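# Seat a round belt around two pulleys with two arms

## Task

Loop the round belt so it sits in the groove of each of the two pulleys, running straight between them rather than twisted into a figure eight.

## Robot and tools

Robot: two arms, left_arm and right_arm, each ending in a two-finger gripper. Scene frame: origin at table-top height halfway between the nominal arm bases, +z up, +x out across the table, left_arm on the +y side (this is not the left of any picture). Calibrated bases: left_arm at (-0.021, +0.351, +0.010) m, right_arm at (+0.038, -0.312, +0.024) m, both turned only slightly about z. Every hand pose, velocity, target and wrist-camera pose is given in that arm's own base frame; fixed cameras and the table use the scene frame. A gripper's fingers point along its +z and spread along its y. end_effector_position marks the spot between the pads, roughly 1 cm short of the tips; printed positions and orientations may be off by a few cm, more when reaching far.

Row layout (shared by execute_actions and move): one flat list of 14 numbers, each in [-1, 1], always covering both arms: dx, dy, dz, rx, ry, rz, opening for left_arm, then the same seven for right_arm. dx..dz and rx..rz are offsets, not poses: they count from that arm's Hand target as it stood when the action or move began, along that arm's base axes, with rotation about the Hand target's position. Scale: 1.0 equals 0.6 m or 180 degrees; rx, ry, rz form one rotation vector. A translation longer than 1.0 is shortened along its direction. Opening is absolute: +1 fully open (0.094 m), -1 closed. Six zeros for an arm re-request its current Hand target; an arm's opening must always be restated, since 0 means half open.

execute_actions(actions, cameras): actions is a list of actions; each action is up to 15 rows, one per 1/30 s step, and a short action repeats its final row to fill 15 steps. Each row counts from the action's starting Hand target, not from the row before, while each new action starts again from wherever the target then is, so resending an offset adds more motion. An empty actions list returns images and the full state. cameras picks views by name, ["all"] or [].

move(target, speed, blend, opening_speed, grip_force, blocking, cameras): drives grippers in straight lines toward offsets from the Hand targets. target is one 14-number row or up to 15 rows; every row counts from the same starting Hand targets. speed in m/s, 0.002 to 2.9, default 0.25 (rotation capped at twice that in rad/s), one value or one per row. blend in m rounds corners in a list; 0 stops at each. opening_speed is the rate of opening change per second on the -1..+1 scale, at least 0.2. grip_force is per-pad force in N, 10 to 50, one value or one per arm; it persists, and lower values close slowly. blocking=false returns after about 0.5 s while motion continues. Moves last 0.5 to 10 s and ignore obstacles and the other arm; faster moves stray and overshoot more. Steer paths around an arm's own base. The result adds a move: line such as done, off_target, moving, held or fault, plus limits (paced = pose clipped, held = steps withheld).

wait(seconds 0 to 10, cameras) lets time pass with last commands held. stop(cameras) brakes a running move. zoom_image(camera, region [x0, y0, x1, y1] in pixels, at most 504 by 504) enlarges part of that camera's newest image. finished_scene(scene) ends the scene for good; only call it once the belt sits in both grooves on its own.

Cameras: cam_high, cam_low, cam_board, cam_idler, cam_left_wrist, cam_right_wrist, all 896x504; calibration is approximate, fixed cameras may have shifted slightly, wrist views can lag during motion.

Reading results: Hand target is your latest commanded pose after clipping; the gripper often rests short of it, and only a new command (even all zeros) asks again. Orientation commands are clipped to 40 degrees from the measured one per step. Check pose and tilt after each move and correct them. grip_measured reports finger opening on the command scale, slightly wide when empty and narrower than a part when squeezing; grip_effort_nm is motor effort (negative closes), not pad force. Joint torques include arm weight and wrap at ±28 N m for joints 1 to 3. Joint ranges in rad: waist -2.618..3.054, shoulder 0..3.142, elbow 0..3.142 (straight 2.901), wrist pitch ±1.571, wrist yaw ±1.571, wrist roll ±2.094.

Avoid: letting the belt or anything leave the table; dropping or releasing moving parts; fast impacts or hard pushes against fixtures or the table; the two grippers, fingers or wrist cameras touching each other (clearance checks do not cover them); straining camera cables; pushing at unreachable poses or holding the arms stretched out, which heats motors (MOTOR HOT at 75 °C, fault fold at 90 °C, collapse at 100 °C). To release a push, command the target back behind the gripper. Smooth, economical motion is preferred.

Each tool is called by a JSON object that holds its "method" and its "body".

## Session

{"method": "execute_actions", "body": {"actions": []}}

Scene clock: 0.00 s.
left_arm: end_effector_position=(+0.4111, +0.0236, +0.0670) grip_measured=+1.000 grip_effort_nm=n/a end_effector_quat_wxyz=(+0.556, -0.044, +0.823, +0.108) | right_arm: end_effector_position=(+0.4131, -0.0182, +0.0609) grip_measured=+1.000 grip_effort_nm=n/a end_effector_quat_wxyz=(+0.556, +0.060, +0.818, -0.133)
Joint positions: left_arm=[-0.062 1.715 0.434 0.898 -0.286 0.024 0.094] | right_arm=[0.121 1.774 0.448 0.941 0.401 -0.006 0.094]
Joint velocities: within noise
Joint torques (N m): no reading
Motor temperatures (°C): left_arm=[27 27 27 31 25 26 27] | right_arm=[26 31 28 29 24 27 26]
Heat: left arm: 31 °C; right arm: 31 °C.
Hand target: left_arm +0.4157, +0.0234, +0.0779; +0.570, -0.047, +0.814, +0.106 | right_arm +0.4149, -0.0180, +0.0644; +0.560, +0.061, +0.816, -0.132
Tool commands: left_gripper/opening=+1.0 right_gripper/opening=+1.0

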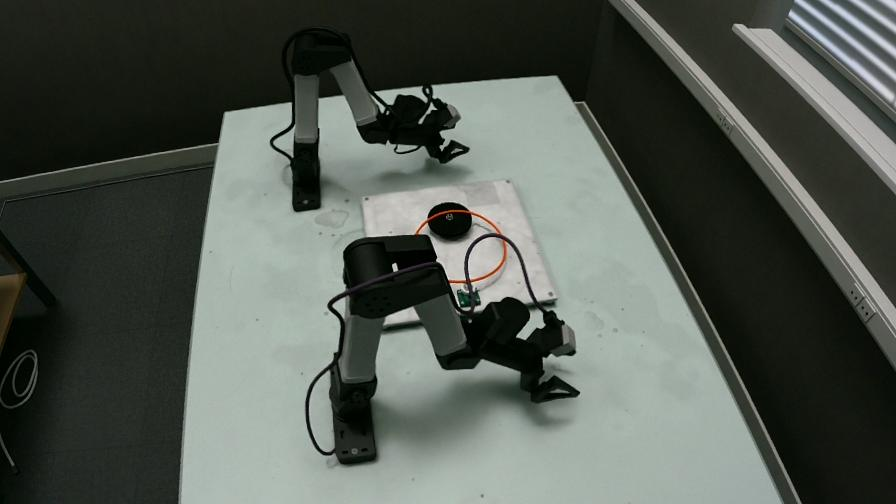

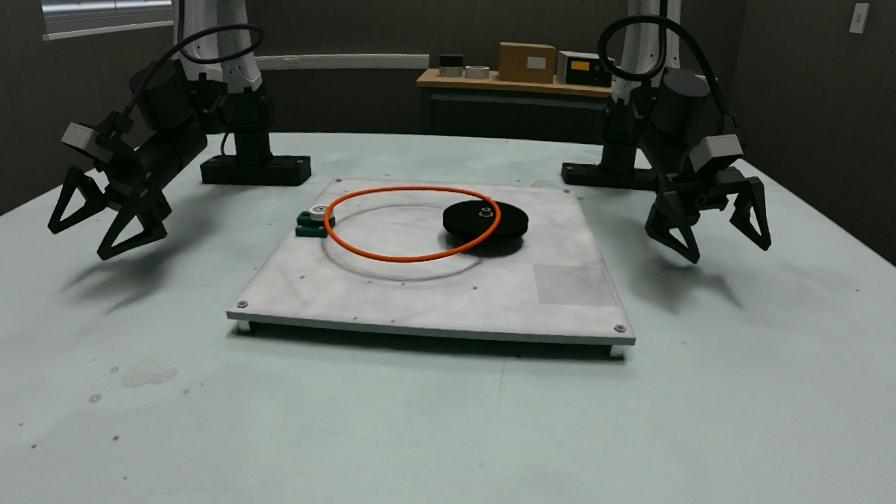

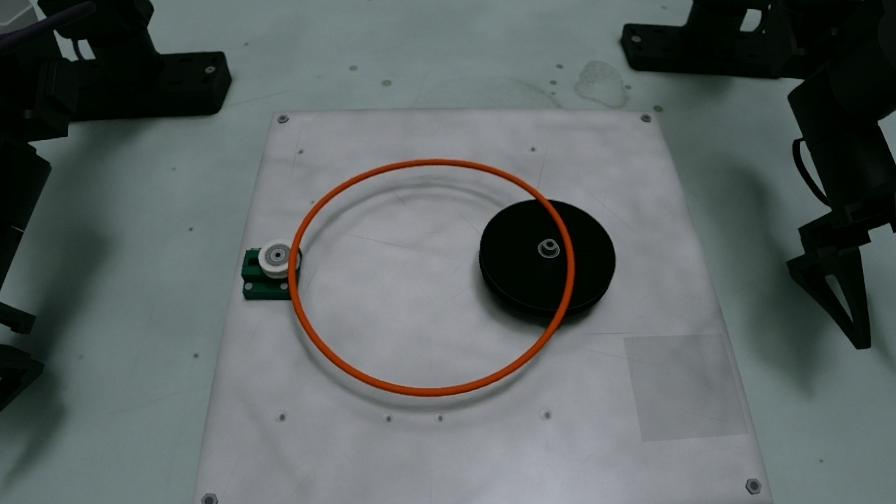

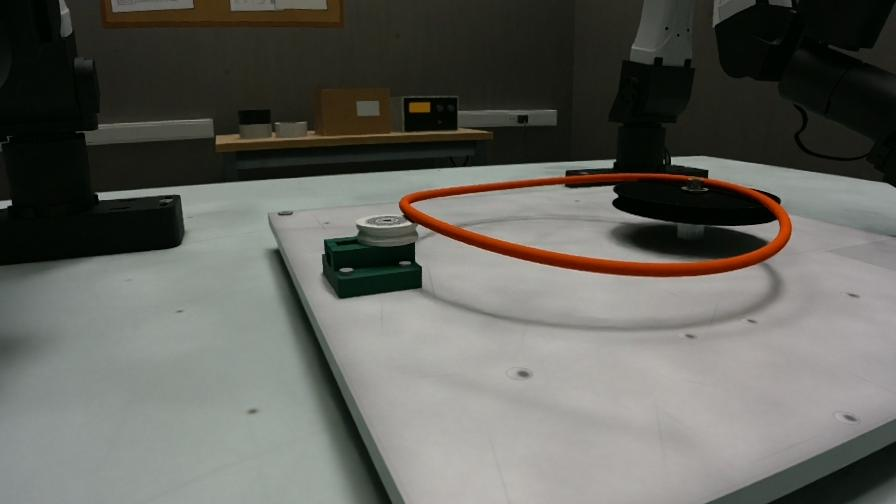

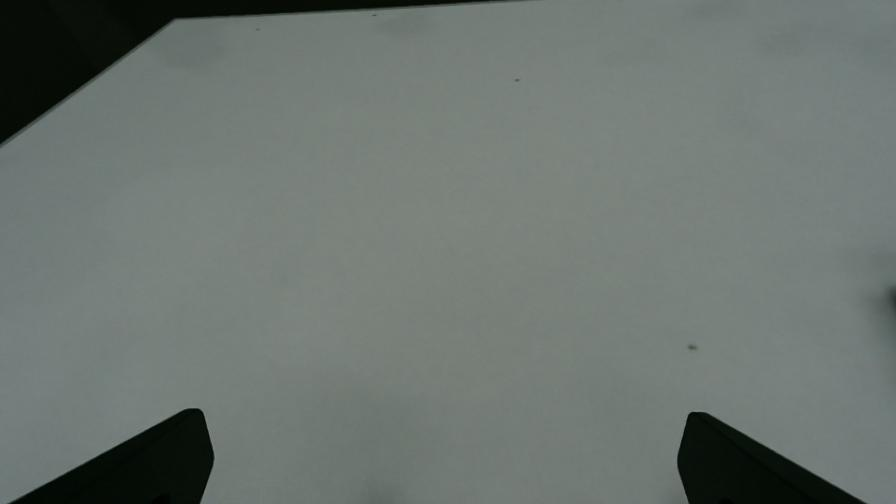

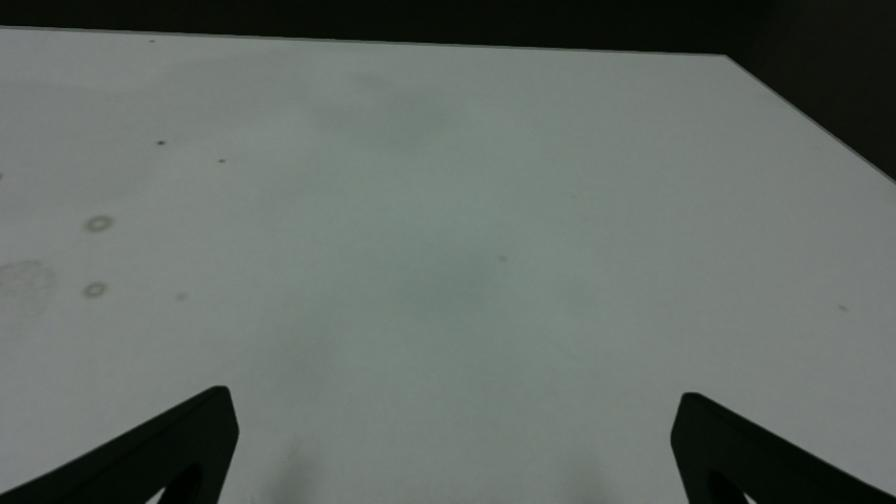

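{"method": "zoom_image", "body": {"camera": "cam_board", "region": [220, 140, 440, 320]}}

{"method": "zoom_image", "body": {"camera": "cam_idler", "region": [300, 150, 560, 310]}}

{"method": "zoom_image", "body": {"camera": "cam_idler", "region": [560, 140, 820, 300]}}

{"method": "zoom_image", "body": {"camera": "cam_low", "region": [280, 160, 560, 300]}}

{"method": "zoom_image", "body": {"camera": "cam_board", "region": [440, 170, 640, 340]}}

Scaled by 2.291 from the camera's 896x504 image, which has a finer 1280x720 frame.

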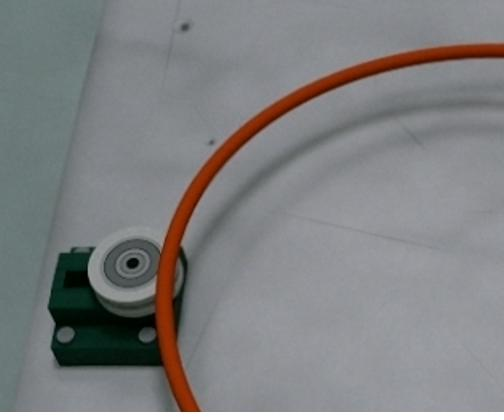

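Scaled by 1.938 from the camera's 896x504 image, which has a finer 1280x720 frame.

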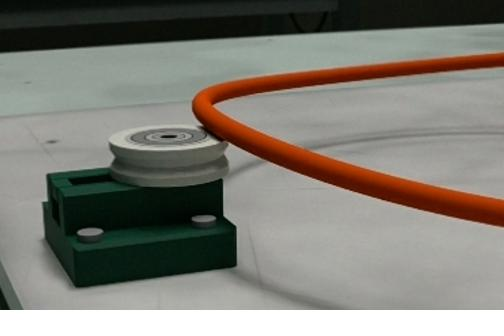

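Scaled by 1.938 from the camera's 896x504 image, which has a finer 1280x720 frame.

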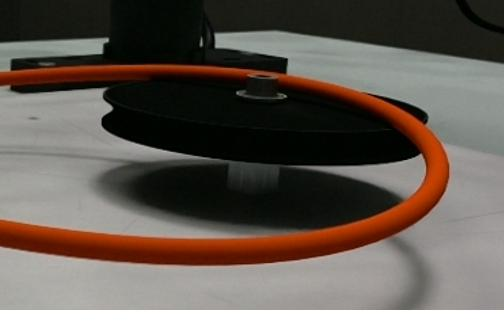

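Scaled by 1.800 from the camera's 896x504 image, which has a finer 1280x720 frame.

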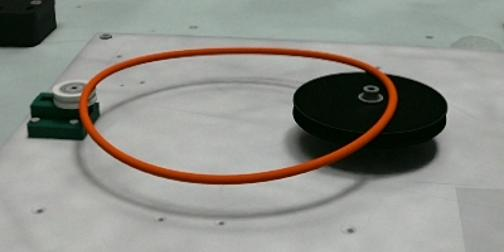

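Scaled by 2.520 from the camera's 896x504 image, which has a finer 1280x720 frame.

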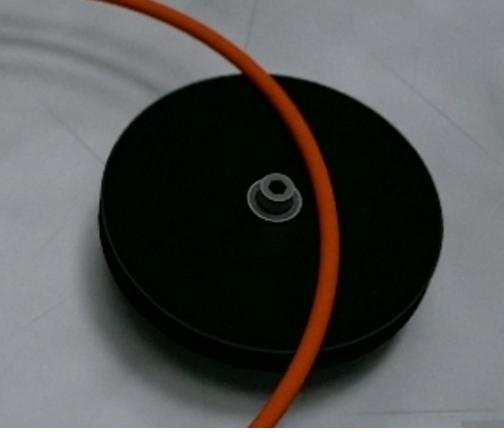

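{"method": "move", "body": {"target": [-0.091,-0.466,0.17,-0.072,0.387,-0.032,-0.4,0,0,0,0,0,0,0], "cameras": ["all"]}}

Scene clock: 16.10 s.
left_arm: end_effector_position=(+0.3599, -0.2508, +0.1741) grip_measured=-0.398 grip_effort_nm=-0.10 end_effector_quat_wxyz=(+0.059, +0.006, +0.998, -0.031) | right_arm: end_effector_position=(+0.4131, -0.0182, +0.0609) grip_measured=+0.002 grip_effort_nm=-0.07 end_effector_quat_wxyz=(+0.556, +0.060, +0.818, -0.133)
Joint positions: left_arm=[-0.615 2.175 2.297 -1.56 -0.016 -0.602 0.028] | right_arm=[0.121 1.774 0.448 0.941 0.401 -0.006 0.047]
Joint torques (N m): left_arm=[-0.16 -9.2 8.46 0.44 0.17 -0.07] | right_arm=[-0.27 -6.22 4.94 2.11 0.15 0.12]
Motor temperatures (°C): left_arm=[27 30 29 36 25 26 27] | right_arm=[26 33 29 33 24 27 26]
Heat: left arm: 36 °C; right arm: 33 °C.
Hand target: left_arm +0.3611, -0.2563, +0.1800; +0.000, +0.000, +1.000, +0.000 | right_arm +0.4149, -0.0180, +0.0644; +0.560, +0.061, +0.816, -0.132
Off the commanded pose: left_arm 0.008 m, 8 deg | right_arm 0.004 m, 1 deg.
joint sent to its limit (left arm) — joint 4 (wrist pitch), lower limit. The joint targets are off in orientation, not in position.
move: off_target (left_arm)
camera_calibration:
cam_left_wrist: T_world_to_cam=[[-0.0163929, -0.998168, 0.0582349, -0.255761], [-0.954416, 0.0329816, 0.296653, 0.341085], [-0.298031, -0.0507173, -0.953208, 0.346875], [0, 0, 0, 1]] pos_world=[0.424724, -0.248949, 0.244355]

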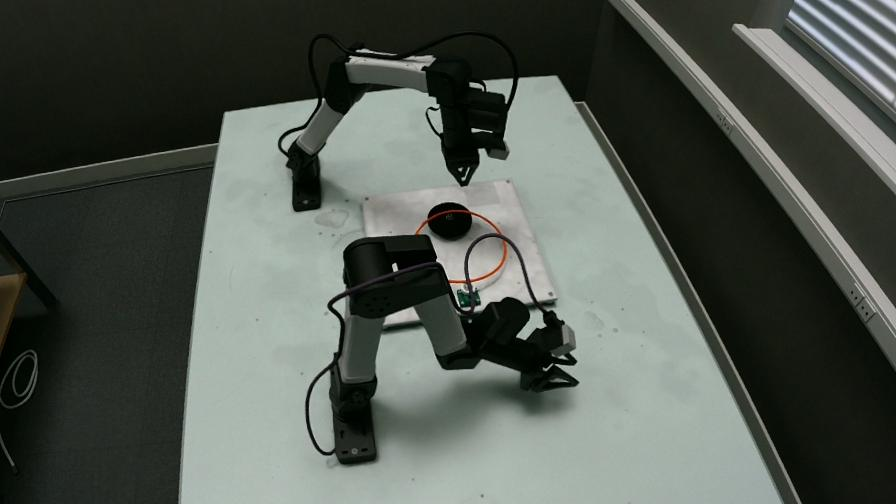

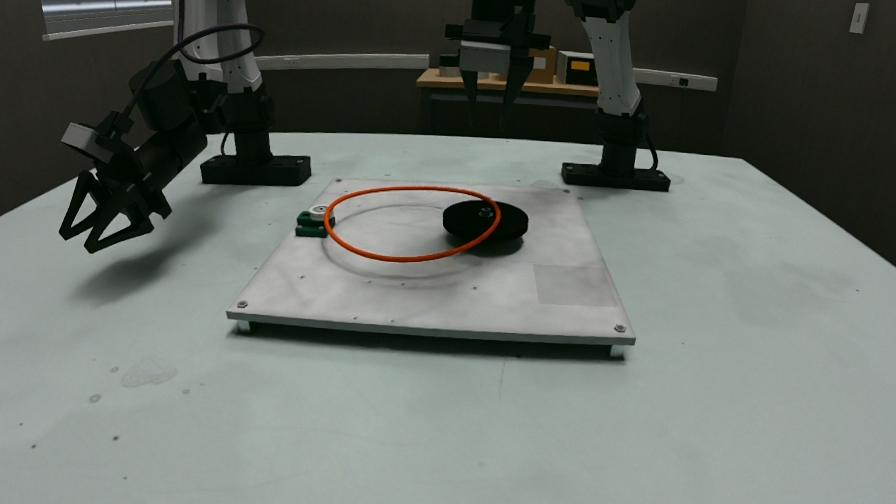

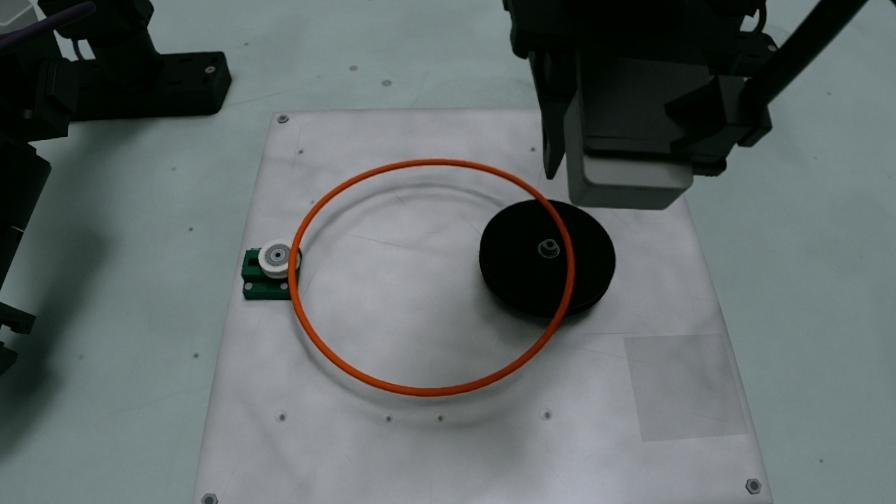

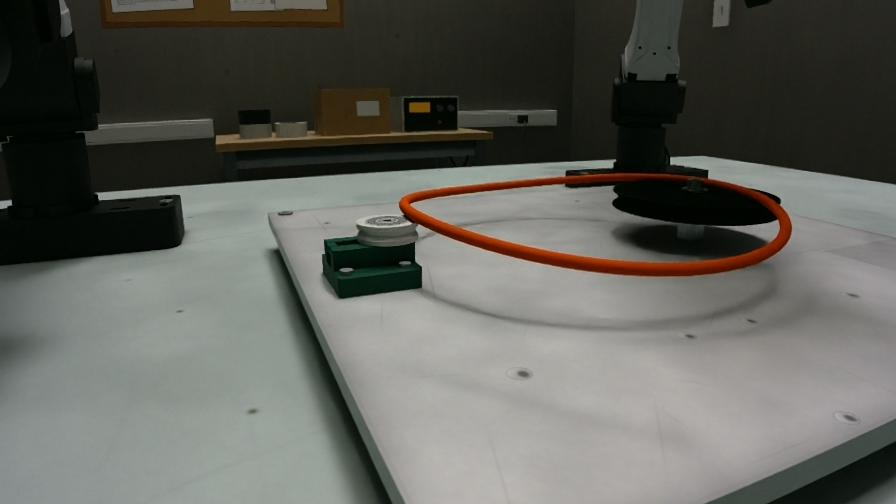

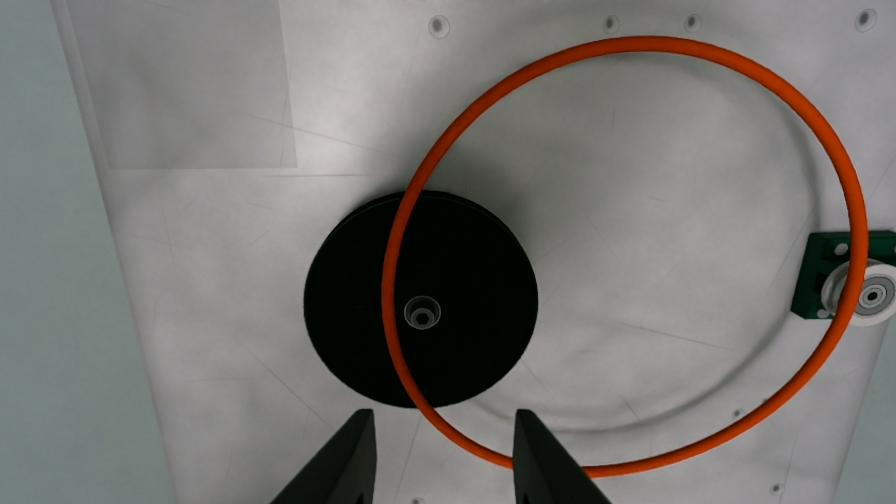

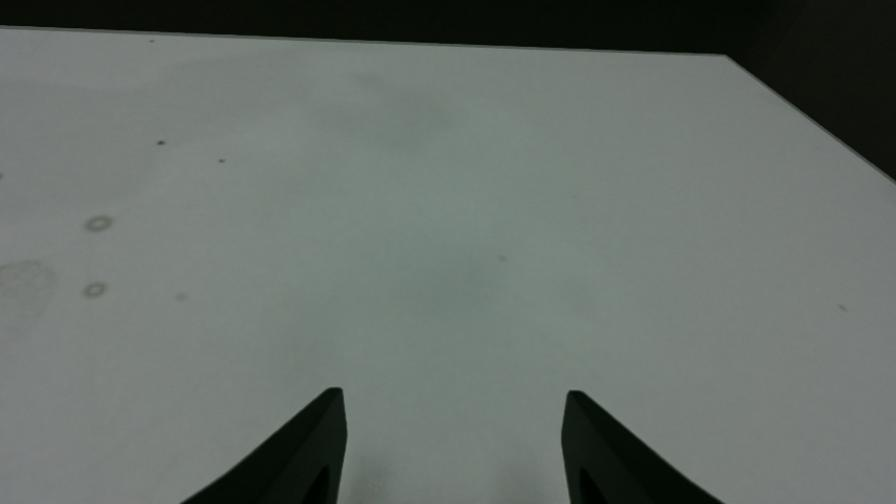

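{"method": "move", "body": {"target": [0.0117,0.0288,-0.133,0,0,0,-0.4,0,0,0,0,0,0,0], "cameras": ["cam_left_wrist","cam_board"]}}

Scene clock: 35.67 s.
left_arm: end_effector_position=(+0.3661, -0.2371, +0.0974) grip_measured=-0.398 grip_effort_nm=-0.10 end_effector_quat_wxyz=(-0.004, -0.003, +1.000, +0.010) | right_arm: end_effector_position=(+0.4131, -0.0182, +0.0609) grip_measured=+0.002 grip_effort_nm=-0.07 end_effector_quat_wxyz=(+0.556, +0.060, +0.818, -0.133)
Joint positions: left_arm=[-0.58 2.271 2.15 -1.468 -0.012 -0.586 0.028] | right_arm=[0.121 1.774 0.448 0.941 0.401 -0.006 0.047]
Joint torques (N m): left_arm=[0.47 -11.1 5.5 0.33 0.15 0.21] | right_arm=[-0.18 -5.94 4.98 2.12 0.13 0.14]
Heat: left arm: 34 °C; right arm: 35 °C.
Hand target: left_arm +0.3680, -0.2390, +0.1001; +0.000, +0.000, +1.000, +0.000 | right_arm +0.4149, -0.0180, +0.0644; +0.560, +0.061, +0.816, -0.132
Off the commanded pose: left_arm 0.004 m, 1 deg | right_arm 0.004 m, 1 deg.
move: done
camera_calibration:
cam_left_wrist: T_world_to_cam=[[0.00503226, -0.999719, -0.0231491, -0.237779], [-0.909755, -0.0141867, 0.414904, 0.330243], [-0.415115, 0.0189721, -0.909571, 0.331436], [0, 0, 0, 1]] pos_world=[0.439221, -0.239315, 0.158941]
Images, in order (width x height): cam_board 896x504, cam_left_wrist 896x504.

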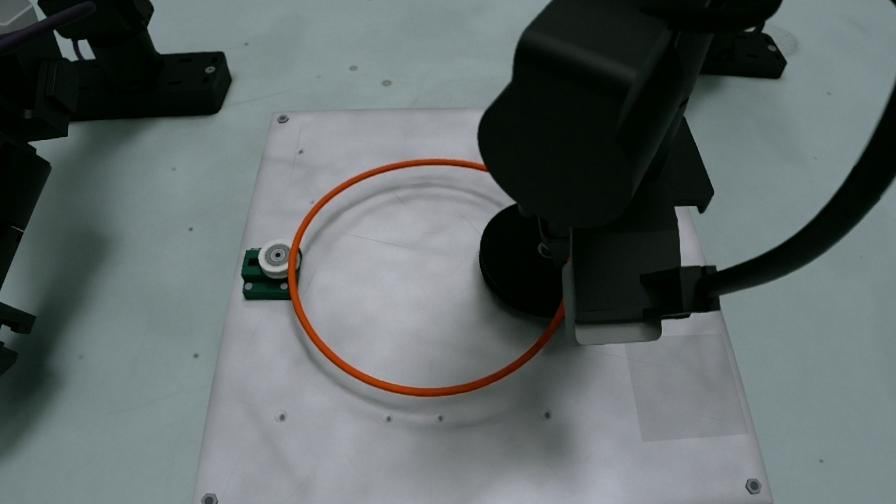

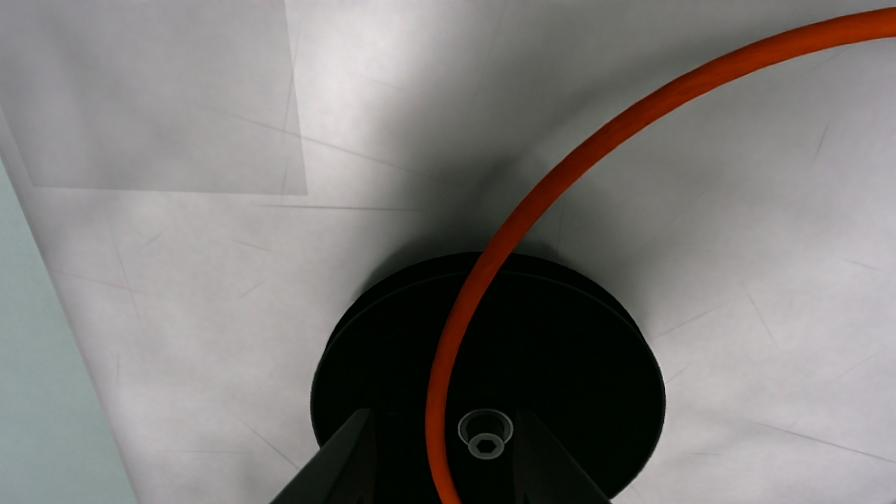

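{"method": "move", "body": {"target": [0,0,-0.0593,0,0,0,-0.4,0,0,0,0,0,0,0], "speed": 0.06, "cameras": ["cam_left_wrist","cam_low","cam_idler"]}}

Scene clock: 41.63 s.
left_arm: end_effector_position=(+0.3656, -0.2381, +0.0629) grip_measured=-0.398 grip_effort_nm=-0.10 end_effector_quat_wxyz=(-0.008, -0.002, +1.000, +0.009) | right_arm: end_effector_position=(+0.4131, -0.0182, +0.0609) grip_measured=+0.002 grip_effort_nm=-0.07 end_effector_quat_wxyz=(+0.556, +0.060, +0.818, -0.133)
Joint positions: left_arm=[-0.58 2.271 2.013 -1.337 -0.006 -0.584 0.028] | right_arm=[0.121 1.774 0.448 0.941 0.401 -0.006 0.047]
Joint torques (N m): left_arm=[0.47 -11.93 4.04 0.49 0.08 0.2] | right_arm=[-0.31 -6.09 5 2.11 0.18 0.11]
Motor temperatures (°C): left_arm=[27 37 31 33 25 25 27] | right_arm=[26 35 29 35 24 27 26]
Heat: left arm: 37 °C; right arm: 35 °C.
Hand target: left_arm +0.3680, -0.2390, +0.0646; +0.000, +0.001, +1.000, +0.000 | right_arm +0.4149, -0.0180, +0.0644; +0.560, +0.061, +0.816, -0.132
Off the commanded pose: left_arm 0.003 m, 1 deg | right_arm 0.004 m, 1 deg.
move: done
camera_calibration:
cam_left_wrist: T_world_to_cam=[[0.00346151, -0.99976, -0.0216482, -0.239001], [-0.9061, -0.0122941, 0.422885, 0.342773], [-0.423049, 0.0181516, -0.905925, 0.302311], [0, 0, 0, 1]] pos_world=[0.439306, -0.240217, 0.123743]
Images, in order (width x height): cam_low 896x504, cam_idler 896x504, cam_left_wrist 896x504.

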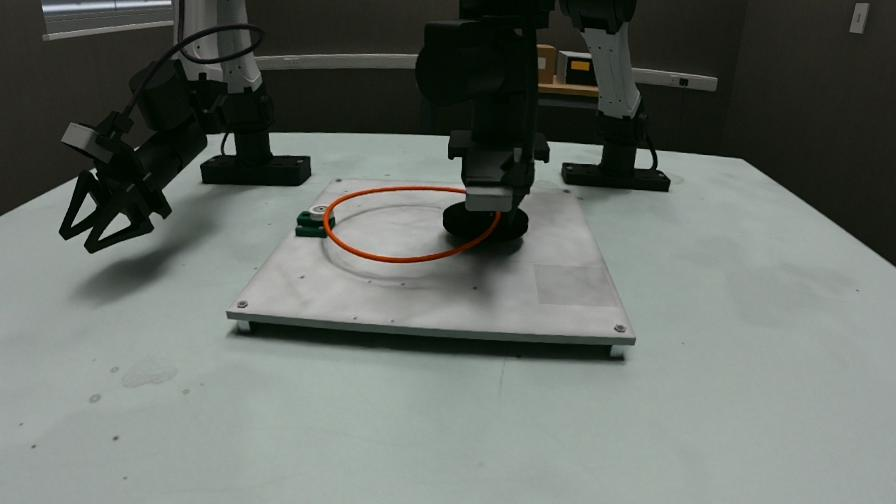

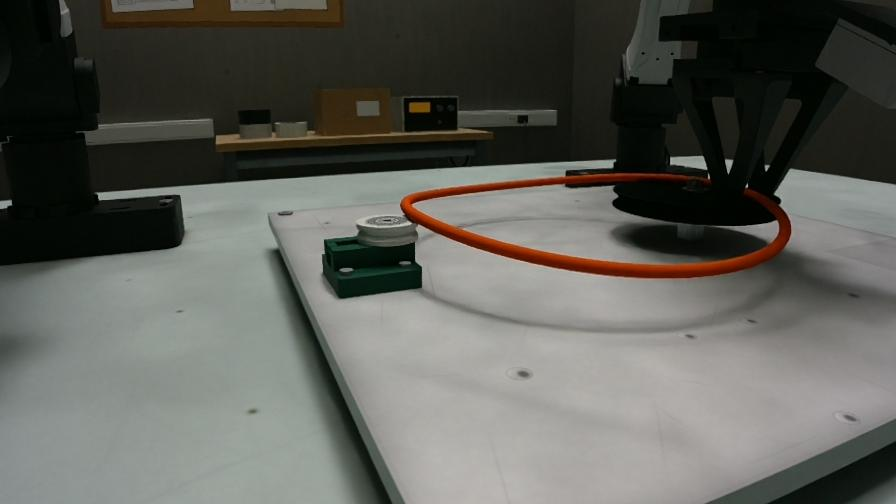

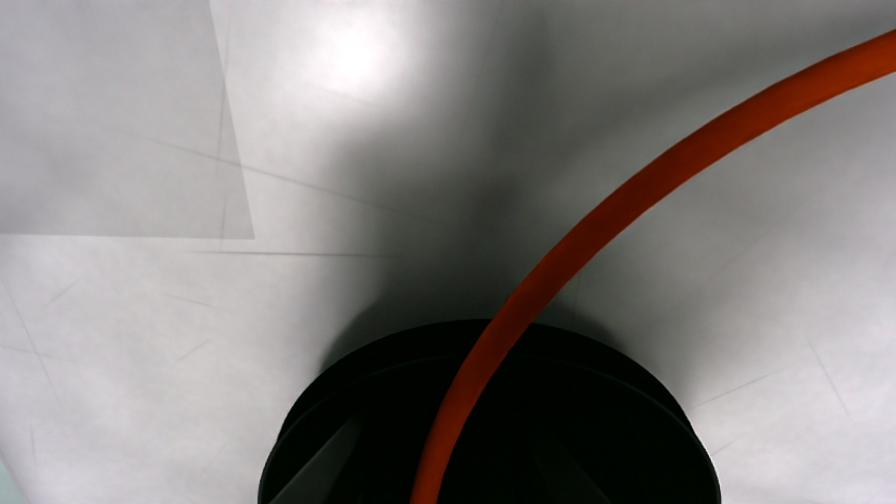

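{"method": "move", "body": {"target": [0,0,0,0,0,0,-1,0,0,0,0,0,0,0], "grip_force": [40,40], "cameras": ["cam_left_wrist","cam_idler"]}}

{"method": "move", "body": {"target": [0,0,0.13,0,0,0,-1,0,0,0,0,0,0,0], "speed": 0.08, "cameras": ["cam_left_wrist","cam_idler","cam_low","cam_board"]}}

Scene clock: 43.47 s.
left_arm: end_effector_position=(+0.3662, -0.2387, +0.0624) grip_measured=-0.900 grip_effort_nm=-0.78 end_effector_quat_wxyz=(-0.007, -0.002, +1.000, +0.008) | right_arm: end_effector_position=(+0.4131, -0.0182, +0.0609) grip_measured=+0.002 grip_effort_nm=-0.07 end_effector_quat_wxyz=(+0.556, +0.060, +0.818, -0.133)
Joint positions: left_arm=[-0.58 2.271 2.011 -1.332 -0.005 -0.583 0.005] | right_arm=[0.121 1.774 0.448 0.941 0.401 -0.006 0.047]
Joint torques (N m): left_arm=[0.46 -11.95 4.1 0.45 0.07 0.2] | right_arm=[-0.08 -6.15 4.89 2.1 0.17 0.13]
Heat: left arm: 37 °C; right arm: 35 °C.
Hand target: left_arm +0.3680, -0.2390, +0.0645; +0.000, +0.000, +1.000, +0.000 | right_arm +0.4149, -0.0180, +0.0644; +0.560, +0.061, +0.816, -0.132
Off the commanded pose: left_arm 0.003 m, 1 deg | right_arm 0.004 m, 1 deg.
grip_force (N): 40, 40
move: done
camera_calibration:
cam_left_wrist: T_world_to_cam=[[0.00233793, -0.999821, -0.0187552, -0.23949], [-0.907074, -0.0100156, 0.420852, 0.344444], [-0.420965, 0.0160285, -0.906935, 0.301008], [0, 0, 0, 1]] pos_world=[0.43971, -0.240822, 0.123543]
Images, in order (width x height): cam_idler 896x504, cam_left_wrist 896x504.

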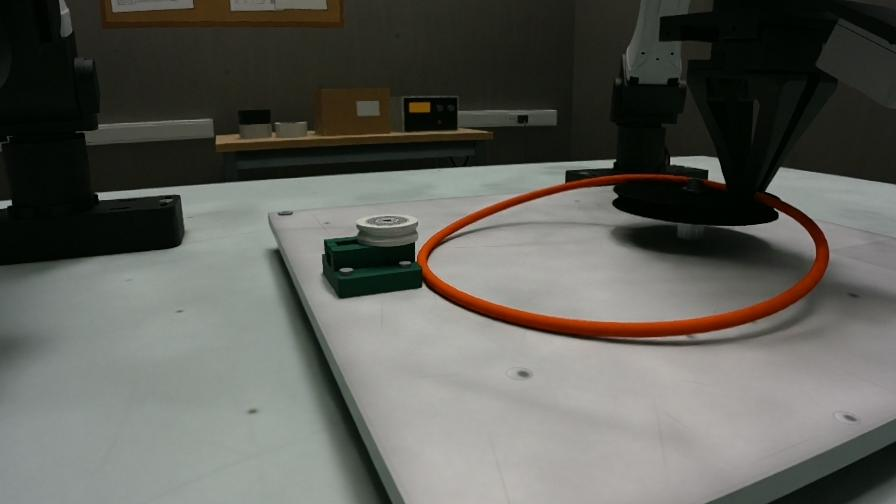

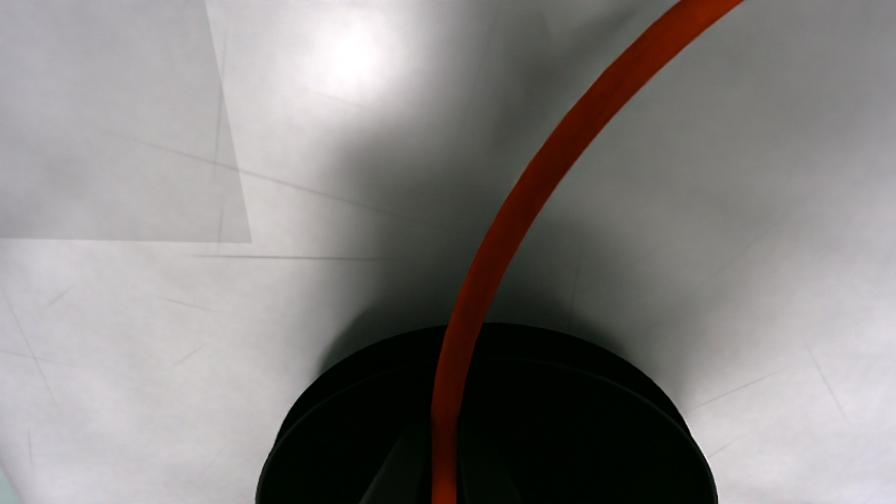

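Scene clock: 44.93 s.
left_arm: end_effector_position=(+0.3646, -0.2376, +0.1235) grip_measured=-0.902 grip_effort_nm=-0.82 end_effector_quat_wxyz=(+0.000, -0.002, +1.000, +0.003) | right_arm: end_effector_position=(+0.4131, -0.0182, +0.0609) grip_measured=+0.002 grip_effort_nm=-0.07 end_effector_quat_wxyz=(+0.556, +0.060, +0.818, -0.133)
Joint positions: left_arm=[-0.58 2.271 2.255 -1.558 -0.005 -0.583 0.005] | right_arm=[0.121 1.774 0.448 0.941 0.401 -0.006 0.047]
Joint torques (N m): left_arm=[0.47 -12.6 8.27 0.15 0.07 0.2] | right_arm=[-0.24 -6.06 5.01 2.12 0.15 0.12]
Heat: left arm: 38 °C; right arm: 35 °C.
Hand target: left_arm +0.3681, -0.2390, +0.1426; +0.000, +0.000, +1.000, +0.000 | right_arm +0.4149, -0.0180, +0.0644; +0.560, +0.061, +0.816, -0.132
Off the commanded pose: left_arm 0.019 m, 0 deg | right_arm 0.004 m, 1 deg.
joint sent to its limit (left arm) — joint 4 (wrist pitch), lower limit. The joint targets are off in orientation, not in position.
grip_force (N): 40, 40
move: off_target (left_arm)
camera_calibration:
cam_left_wrist: T_world_to_cam=[[0.00251562, -0.999955, -0.0091007, -0.238538], [-0.913162, -0.00600646, 0.407553, 0.32217], [-0.407589, 0.00728517, -0.913136, 0.349471], [0, 0, 0, 1]] pos_world=[0.437234, -0.239138, 0.185643]
Images, in order (width x height): cam_low 896x504, cam_board 896x504, cam_idler 896x504, cam_left_wrist 896x504.

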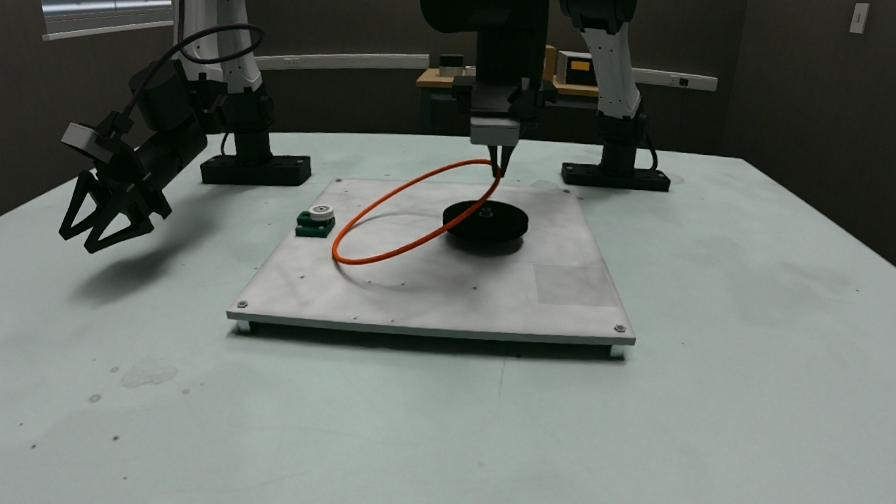

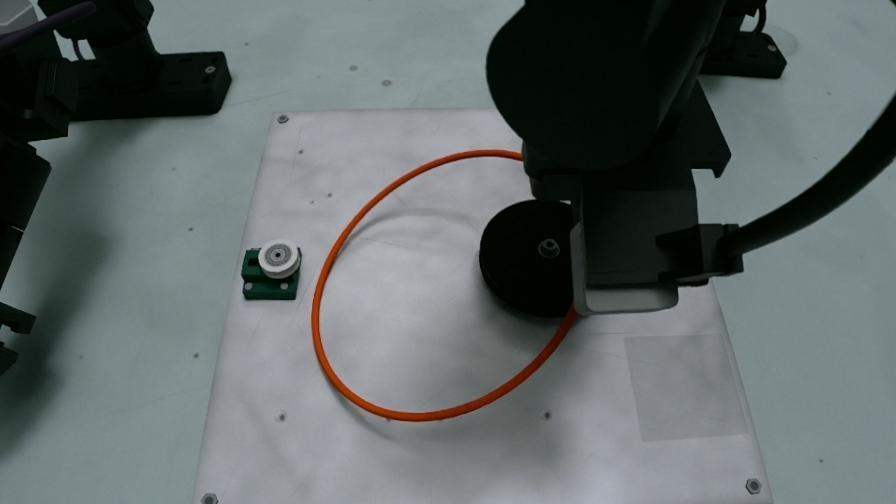

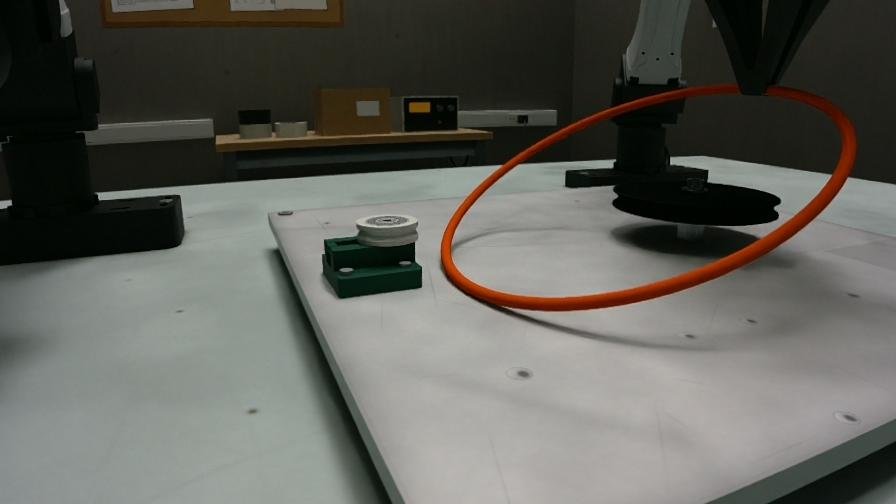

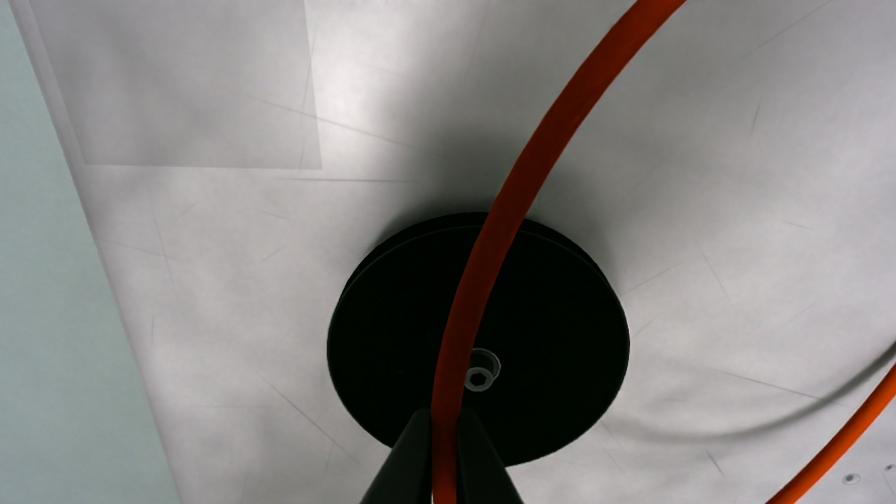

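{"method": "move", "body": {"target": [-0.05,0.123,0,-0.278,0,0,-1,0,0,0,0,0,0,0], "speed": 0.15, "cameras": ["all"]}}

Scene clock: 49.50 s.
left_arm: end_effector_position=(+0.3380, -0.1642, +0.1289) grip_measured=-0.902 grip_effort_nm=-0.83 end_effector_quat_wxyz=(-0.022, -0.013, +0.912, -0.410) | right_arm: end_effector_position=(+0.4131, -0.0182, +0.0609) grip_measured=+0.002 grip_effort_nm=-0.07 end_effector_quat_wxyz=(+0.556, +0.060, +0.818, -0.133)
Joint positions: left_arm=[-0.099 1.848 1.411 -1.066 0.845 -0.157 0.005] | right_arm=[0.121 1.774 0.448 0.941 0.401 -0.006 0.047]
Joint torques (N m): left_arm=[0.59 -11 5.04 0.53 0.73 0.3] | right_arm=[-0.27 -6.23 5.04 2.11 0.17 0.11]
Heat: left arm: 39 °C; right arm: 35 °C.
Hand target: left_arm +0.3381, -0.1651, +0.1426; +0.001, +0.000, +0.906, -0.423 | right_arm +0.4149, -0.0180, +0.0644; +0.560, +0.061, +0.816, -0.132
Off the commanded pose: left_arm 0.014 m, 3 deg | right_arm 0.004 m, 1 deg.
grip_force (N): 40, 40
move: off_target (left_arm)
camera_calibration:
cam_left_wrist: T_world_to_cam=[[0.0404499, -0.665241, 0.745532, -0.22019], [-0.900119, 0.299653, 0.316218, 0.35366], [-0.433762, -0.683859, -0.586675, 0.196312], [0, 0, 0, 1]] pos_world=[0.412396, -0.118204, 0.167497]

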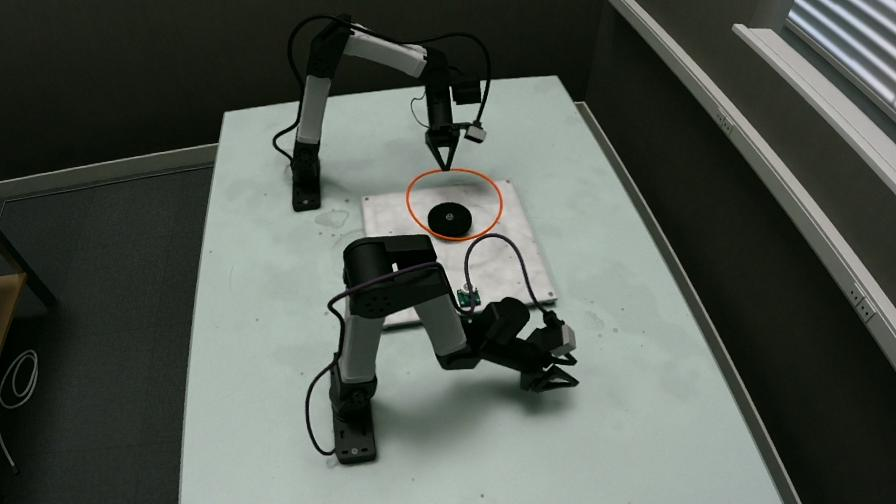

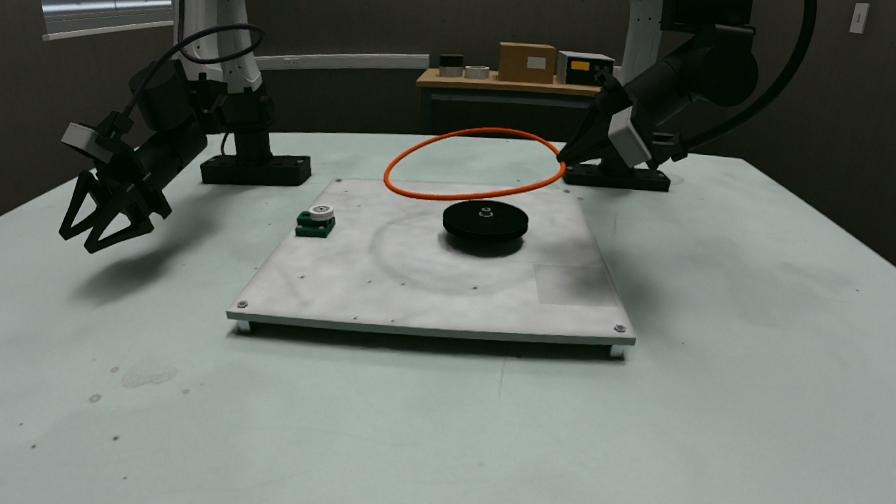

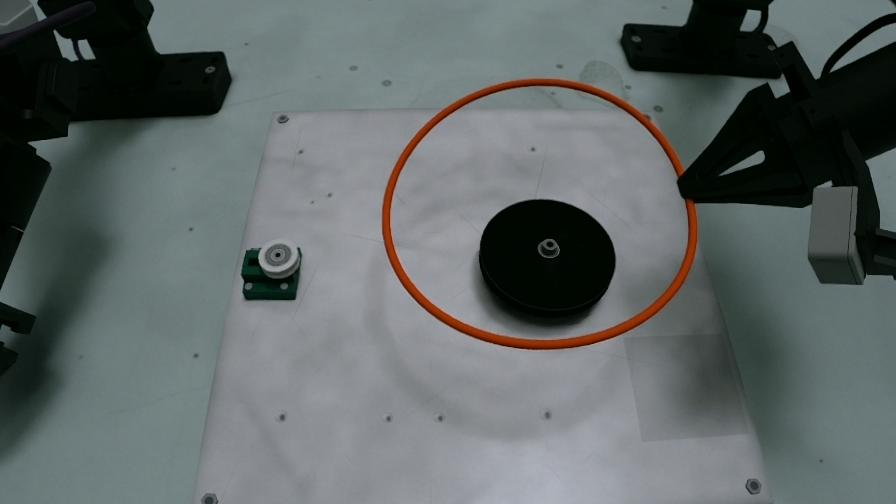

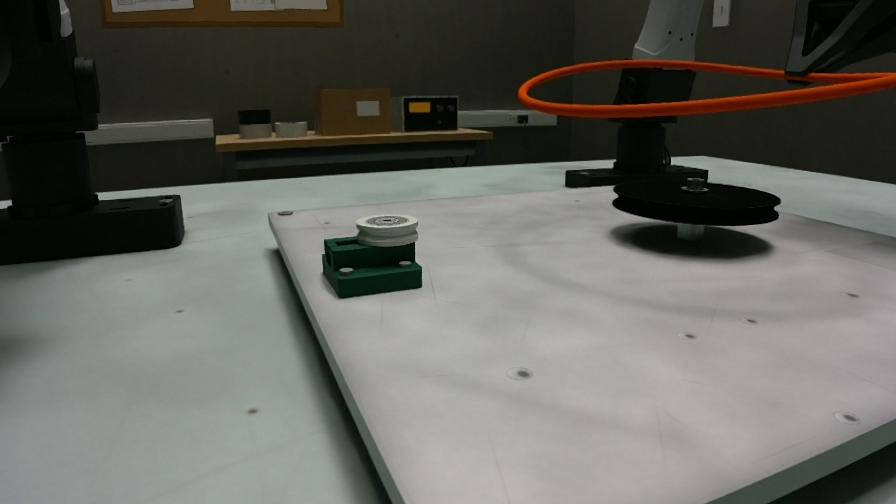

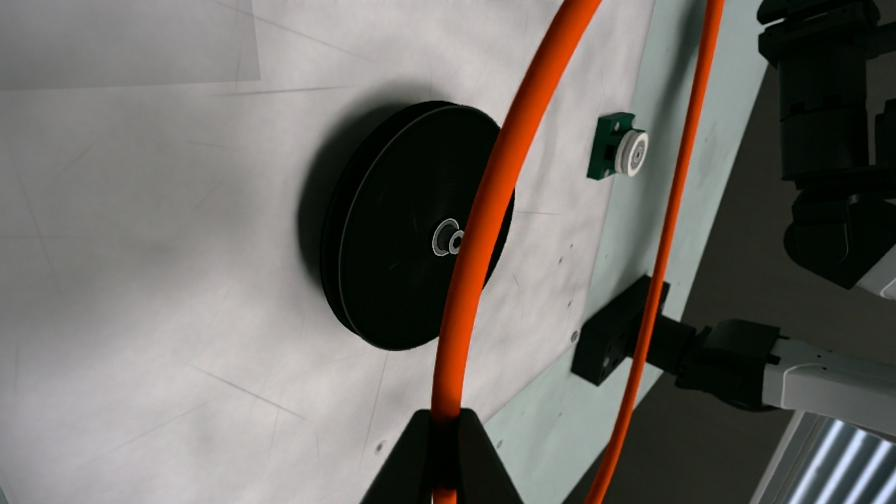

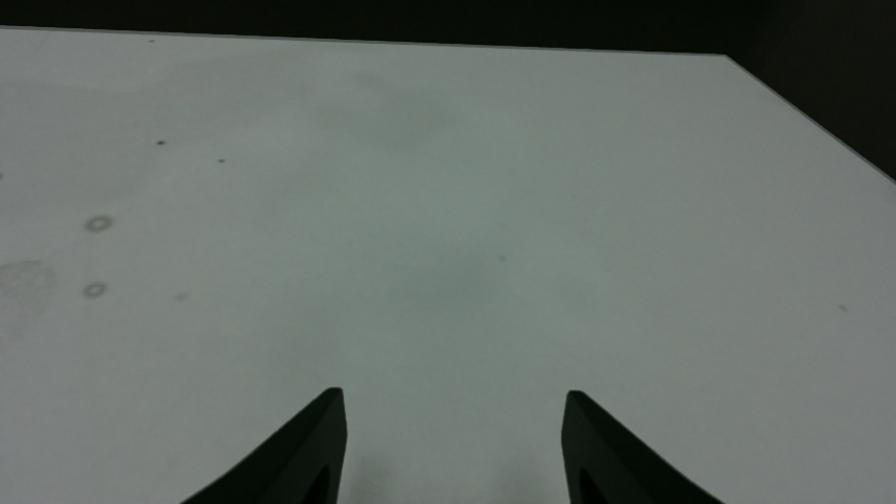

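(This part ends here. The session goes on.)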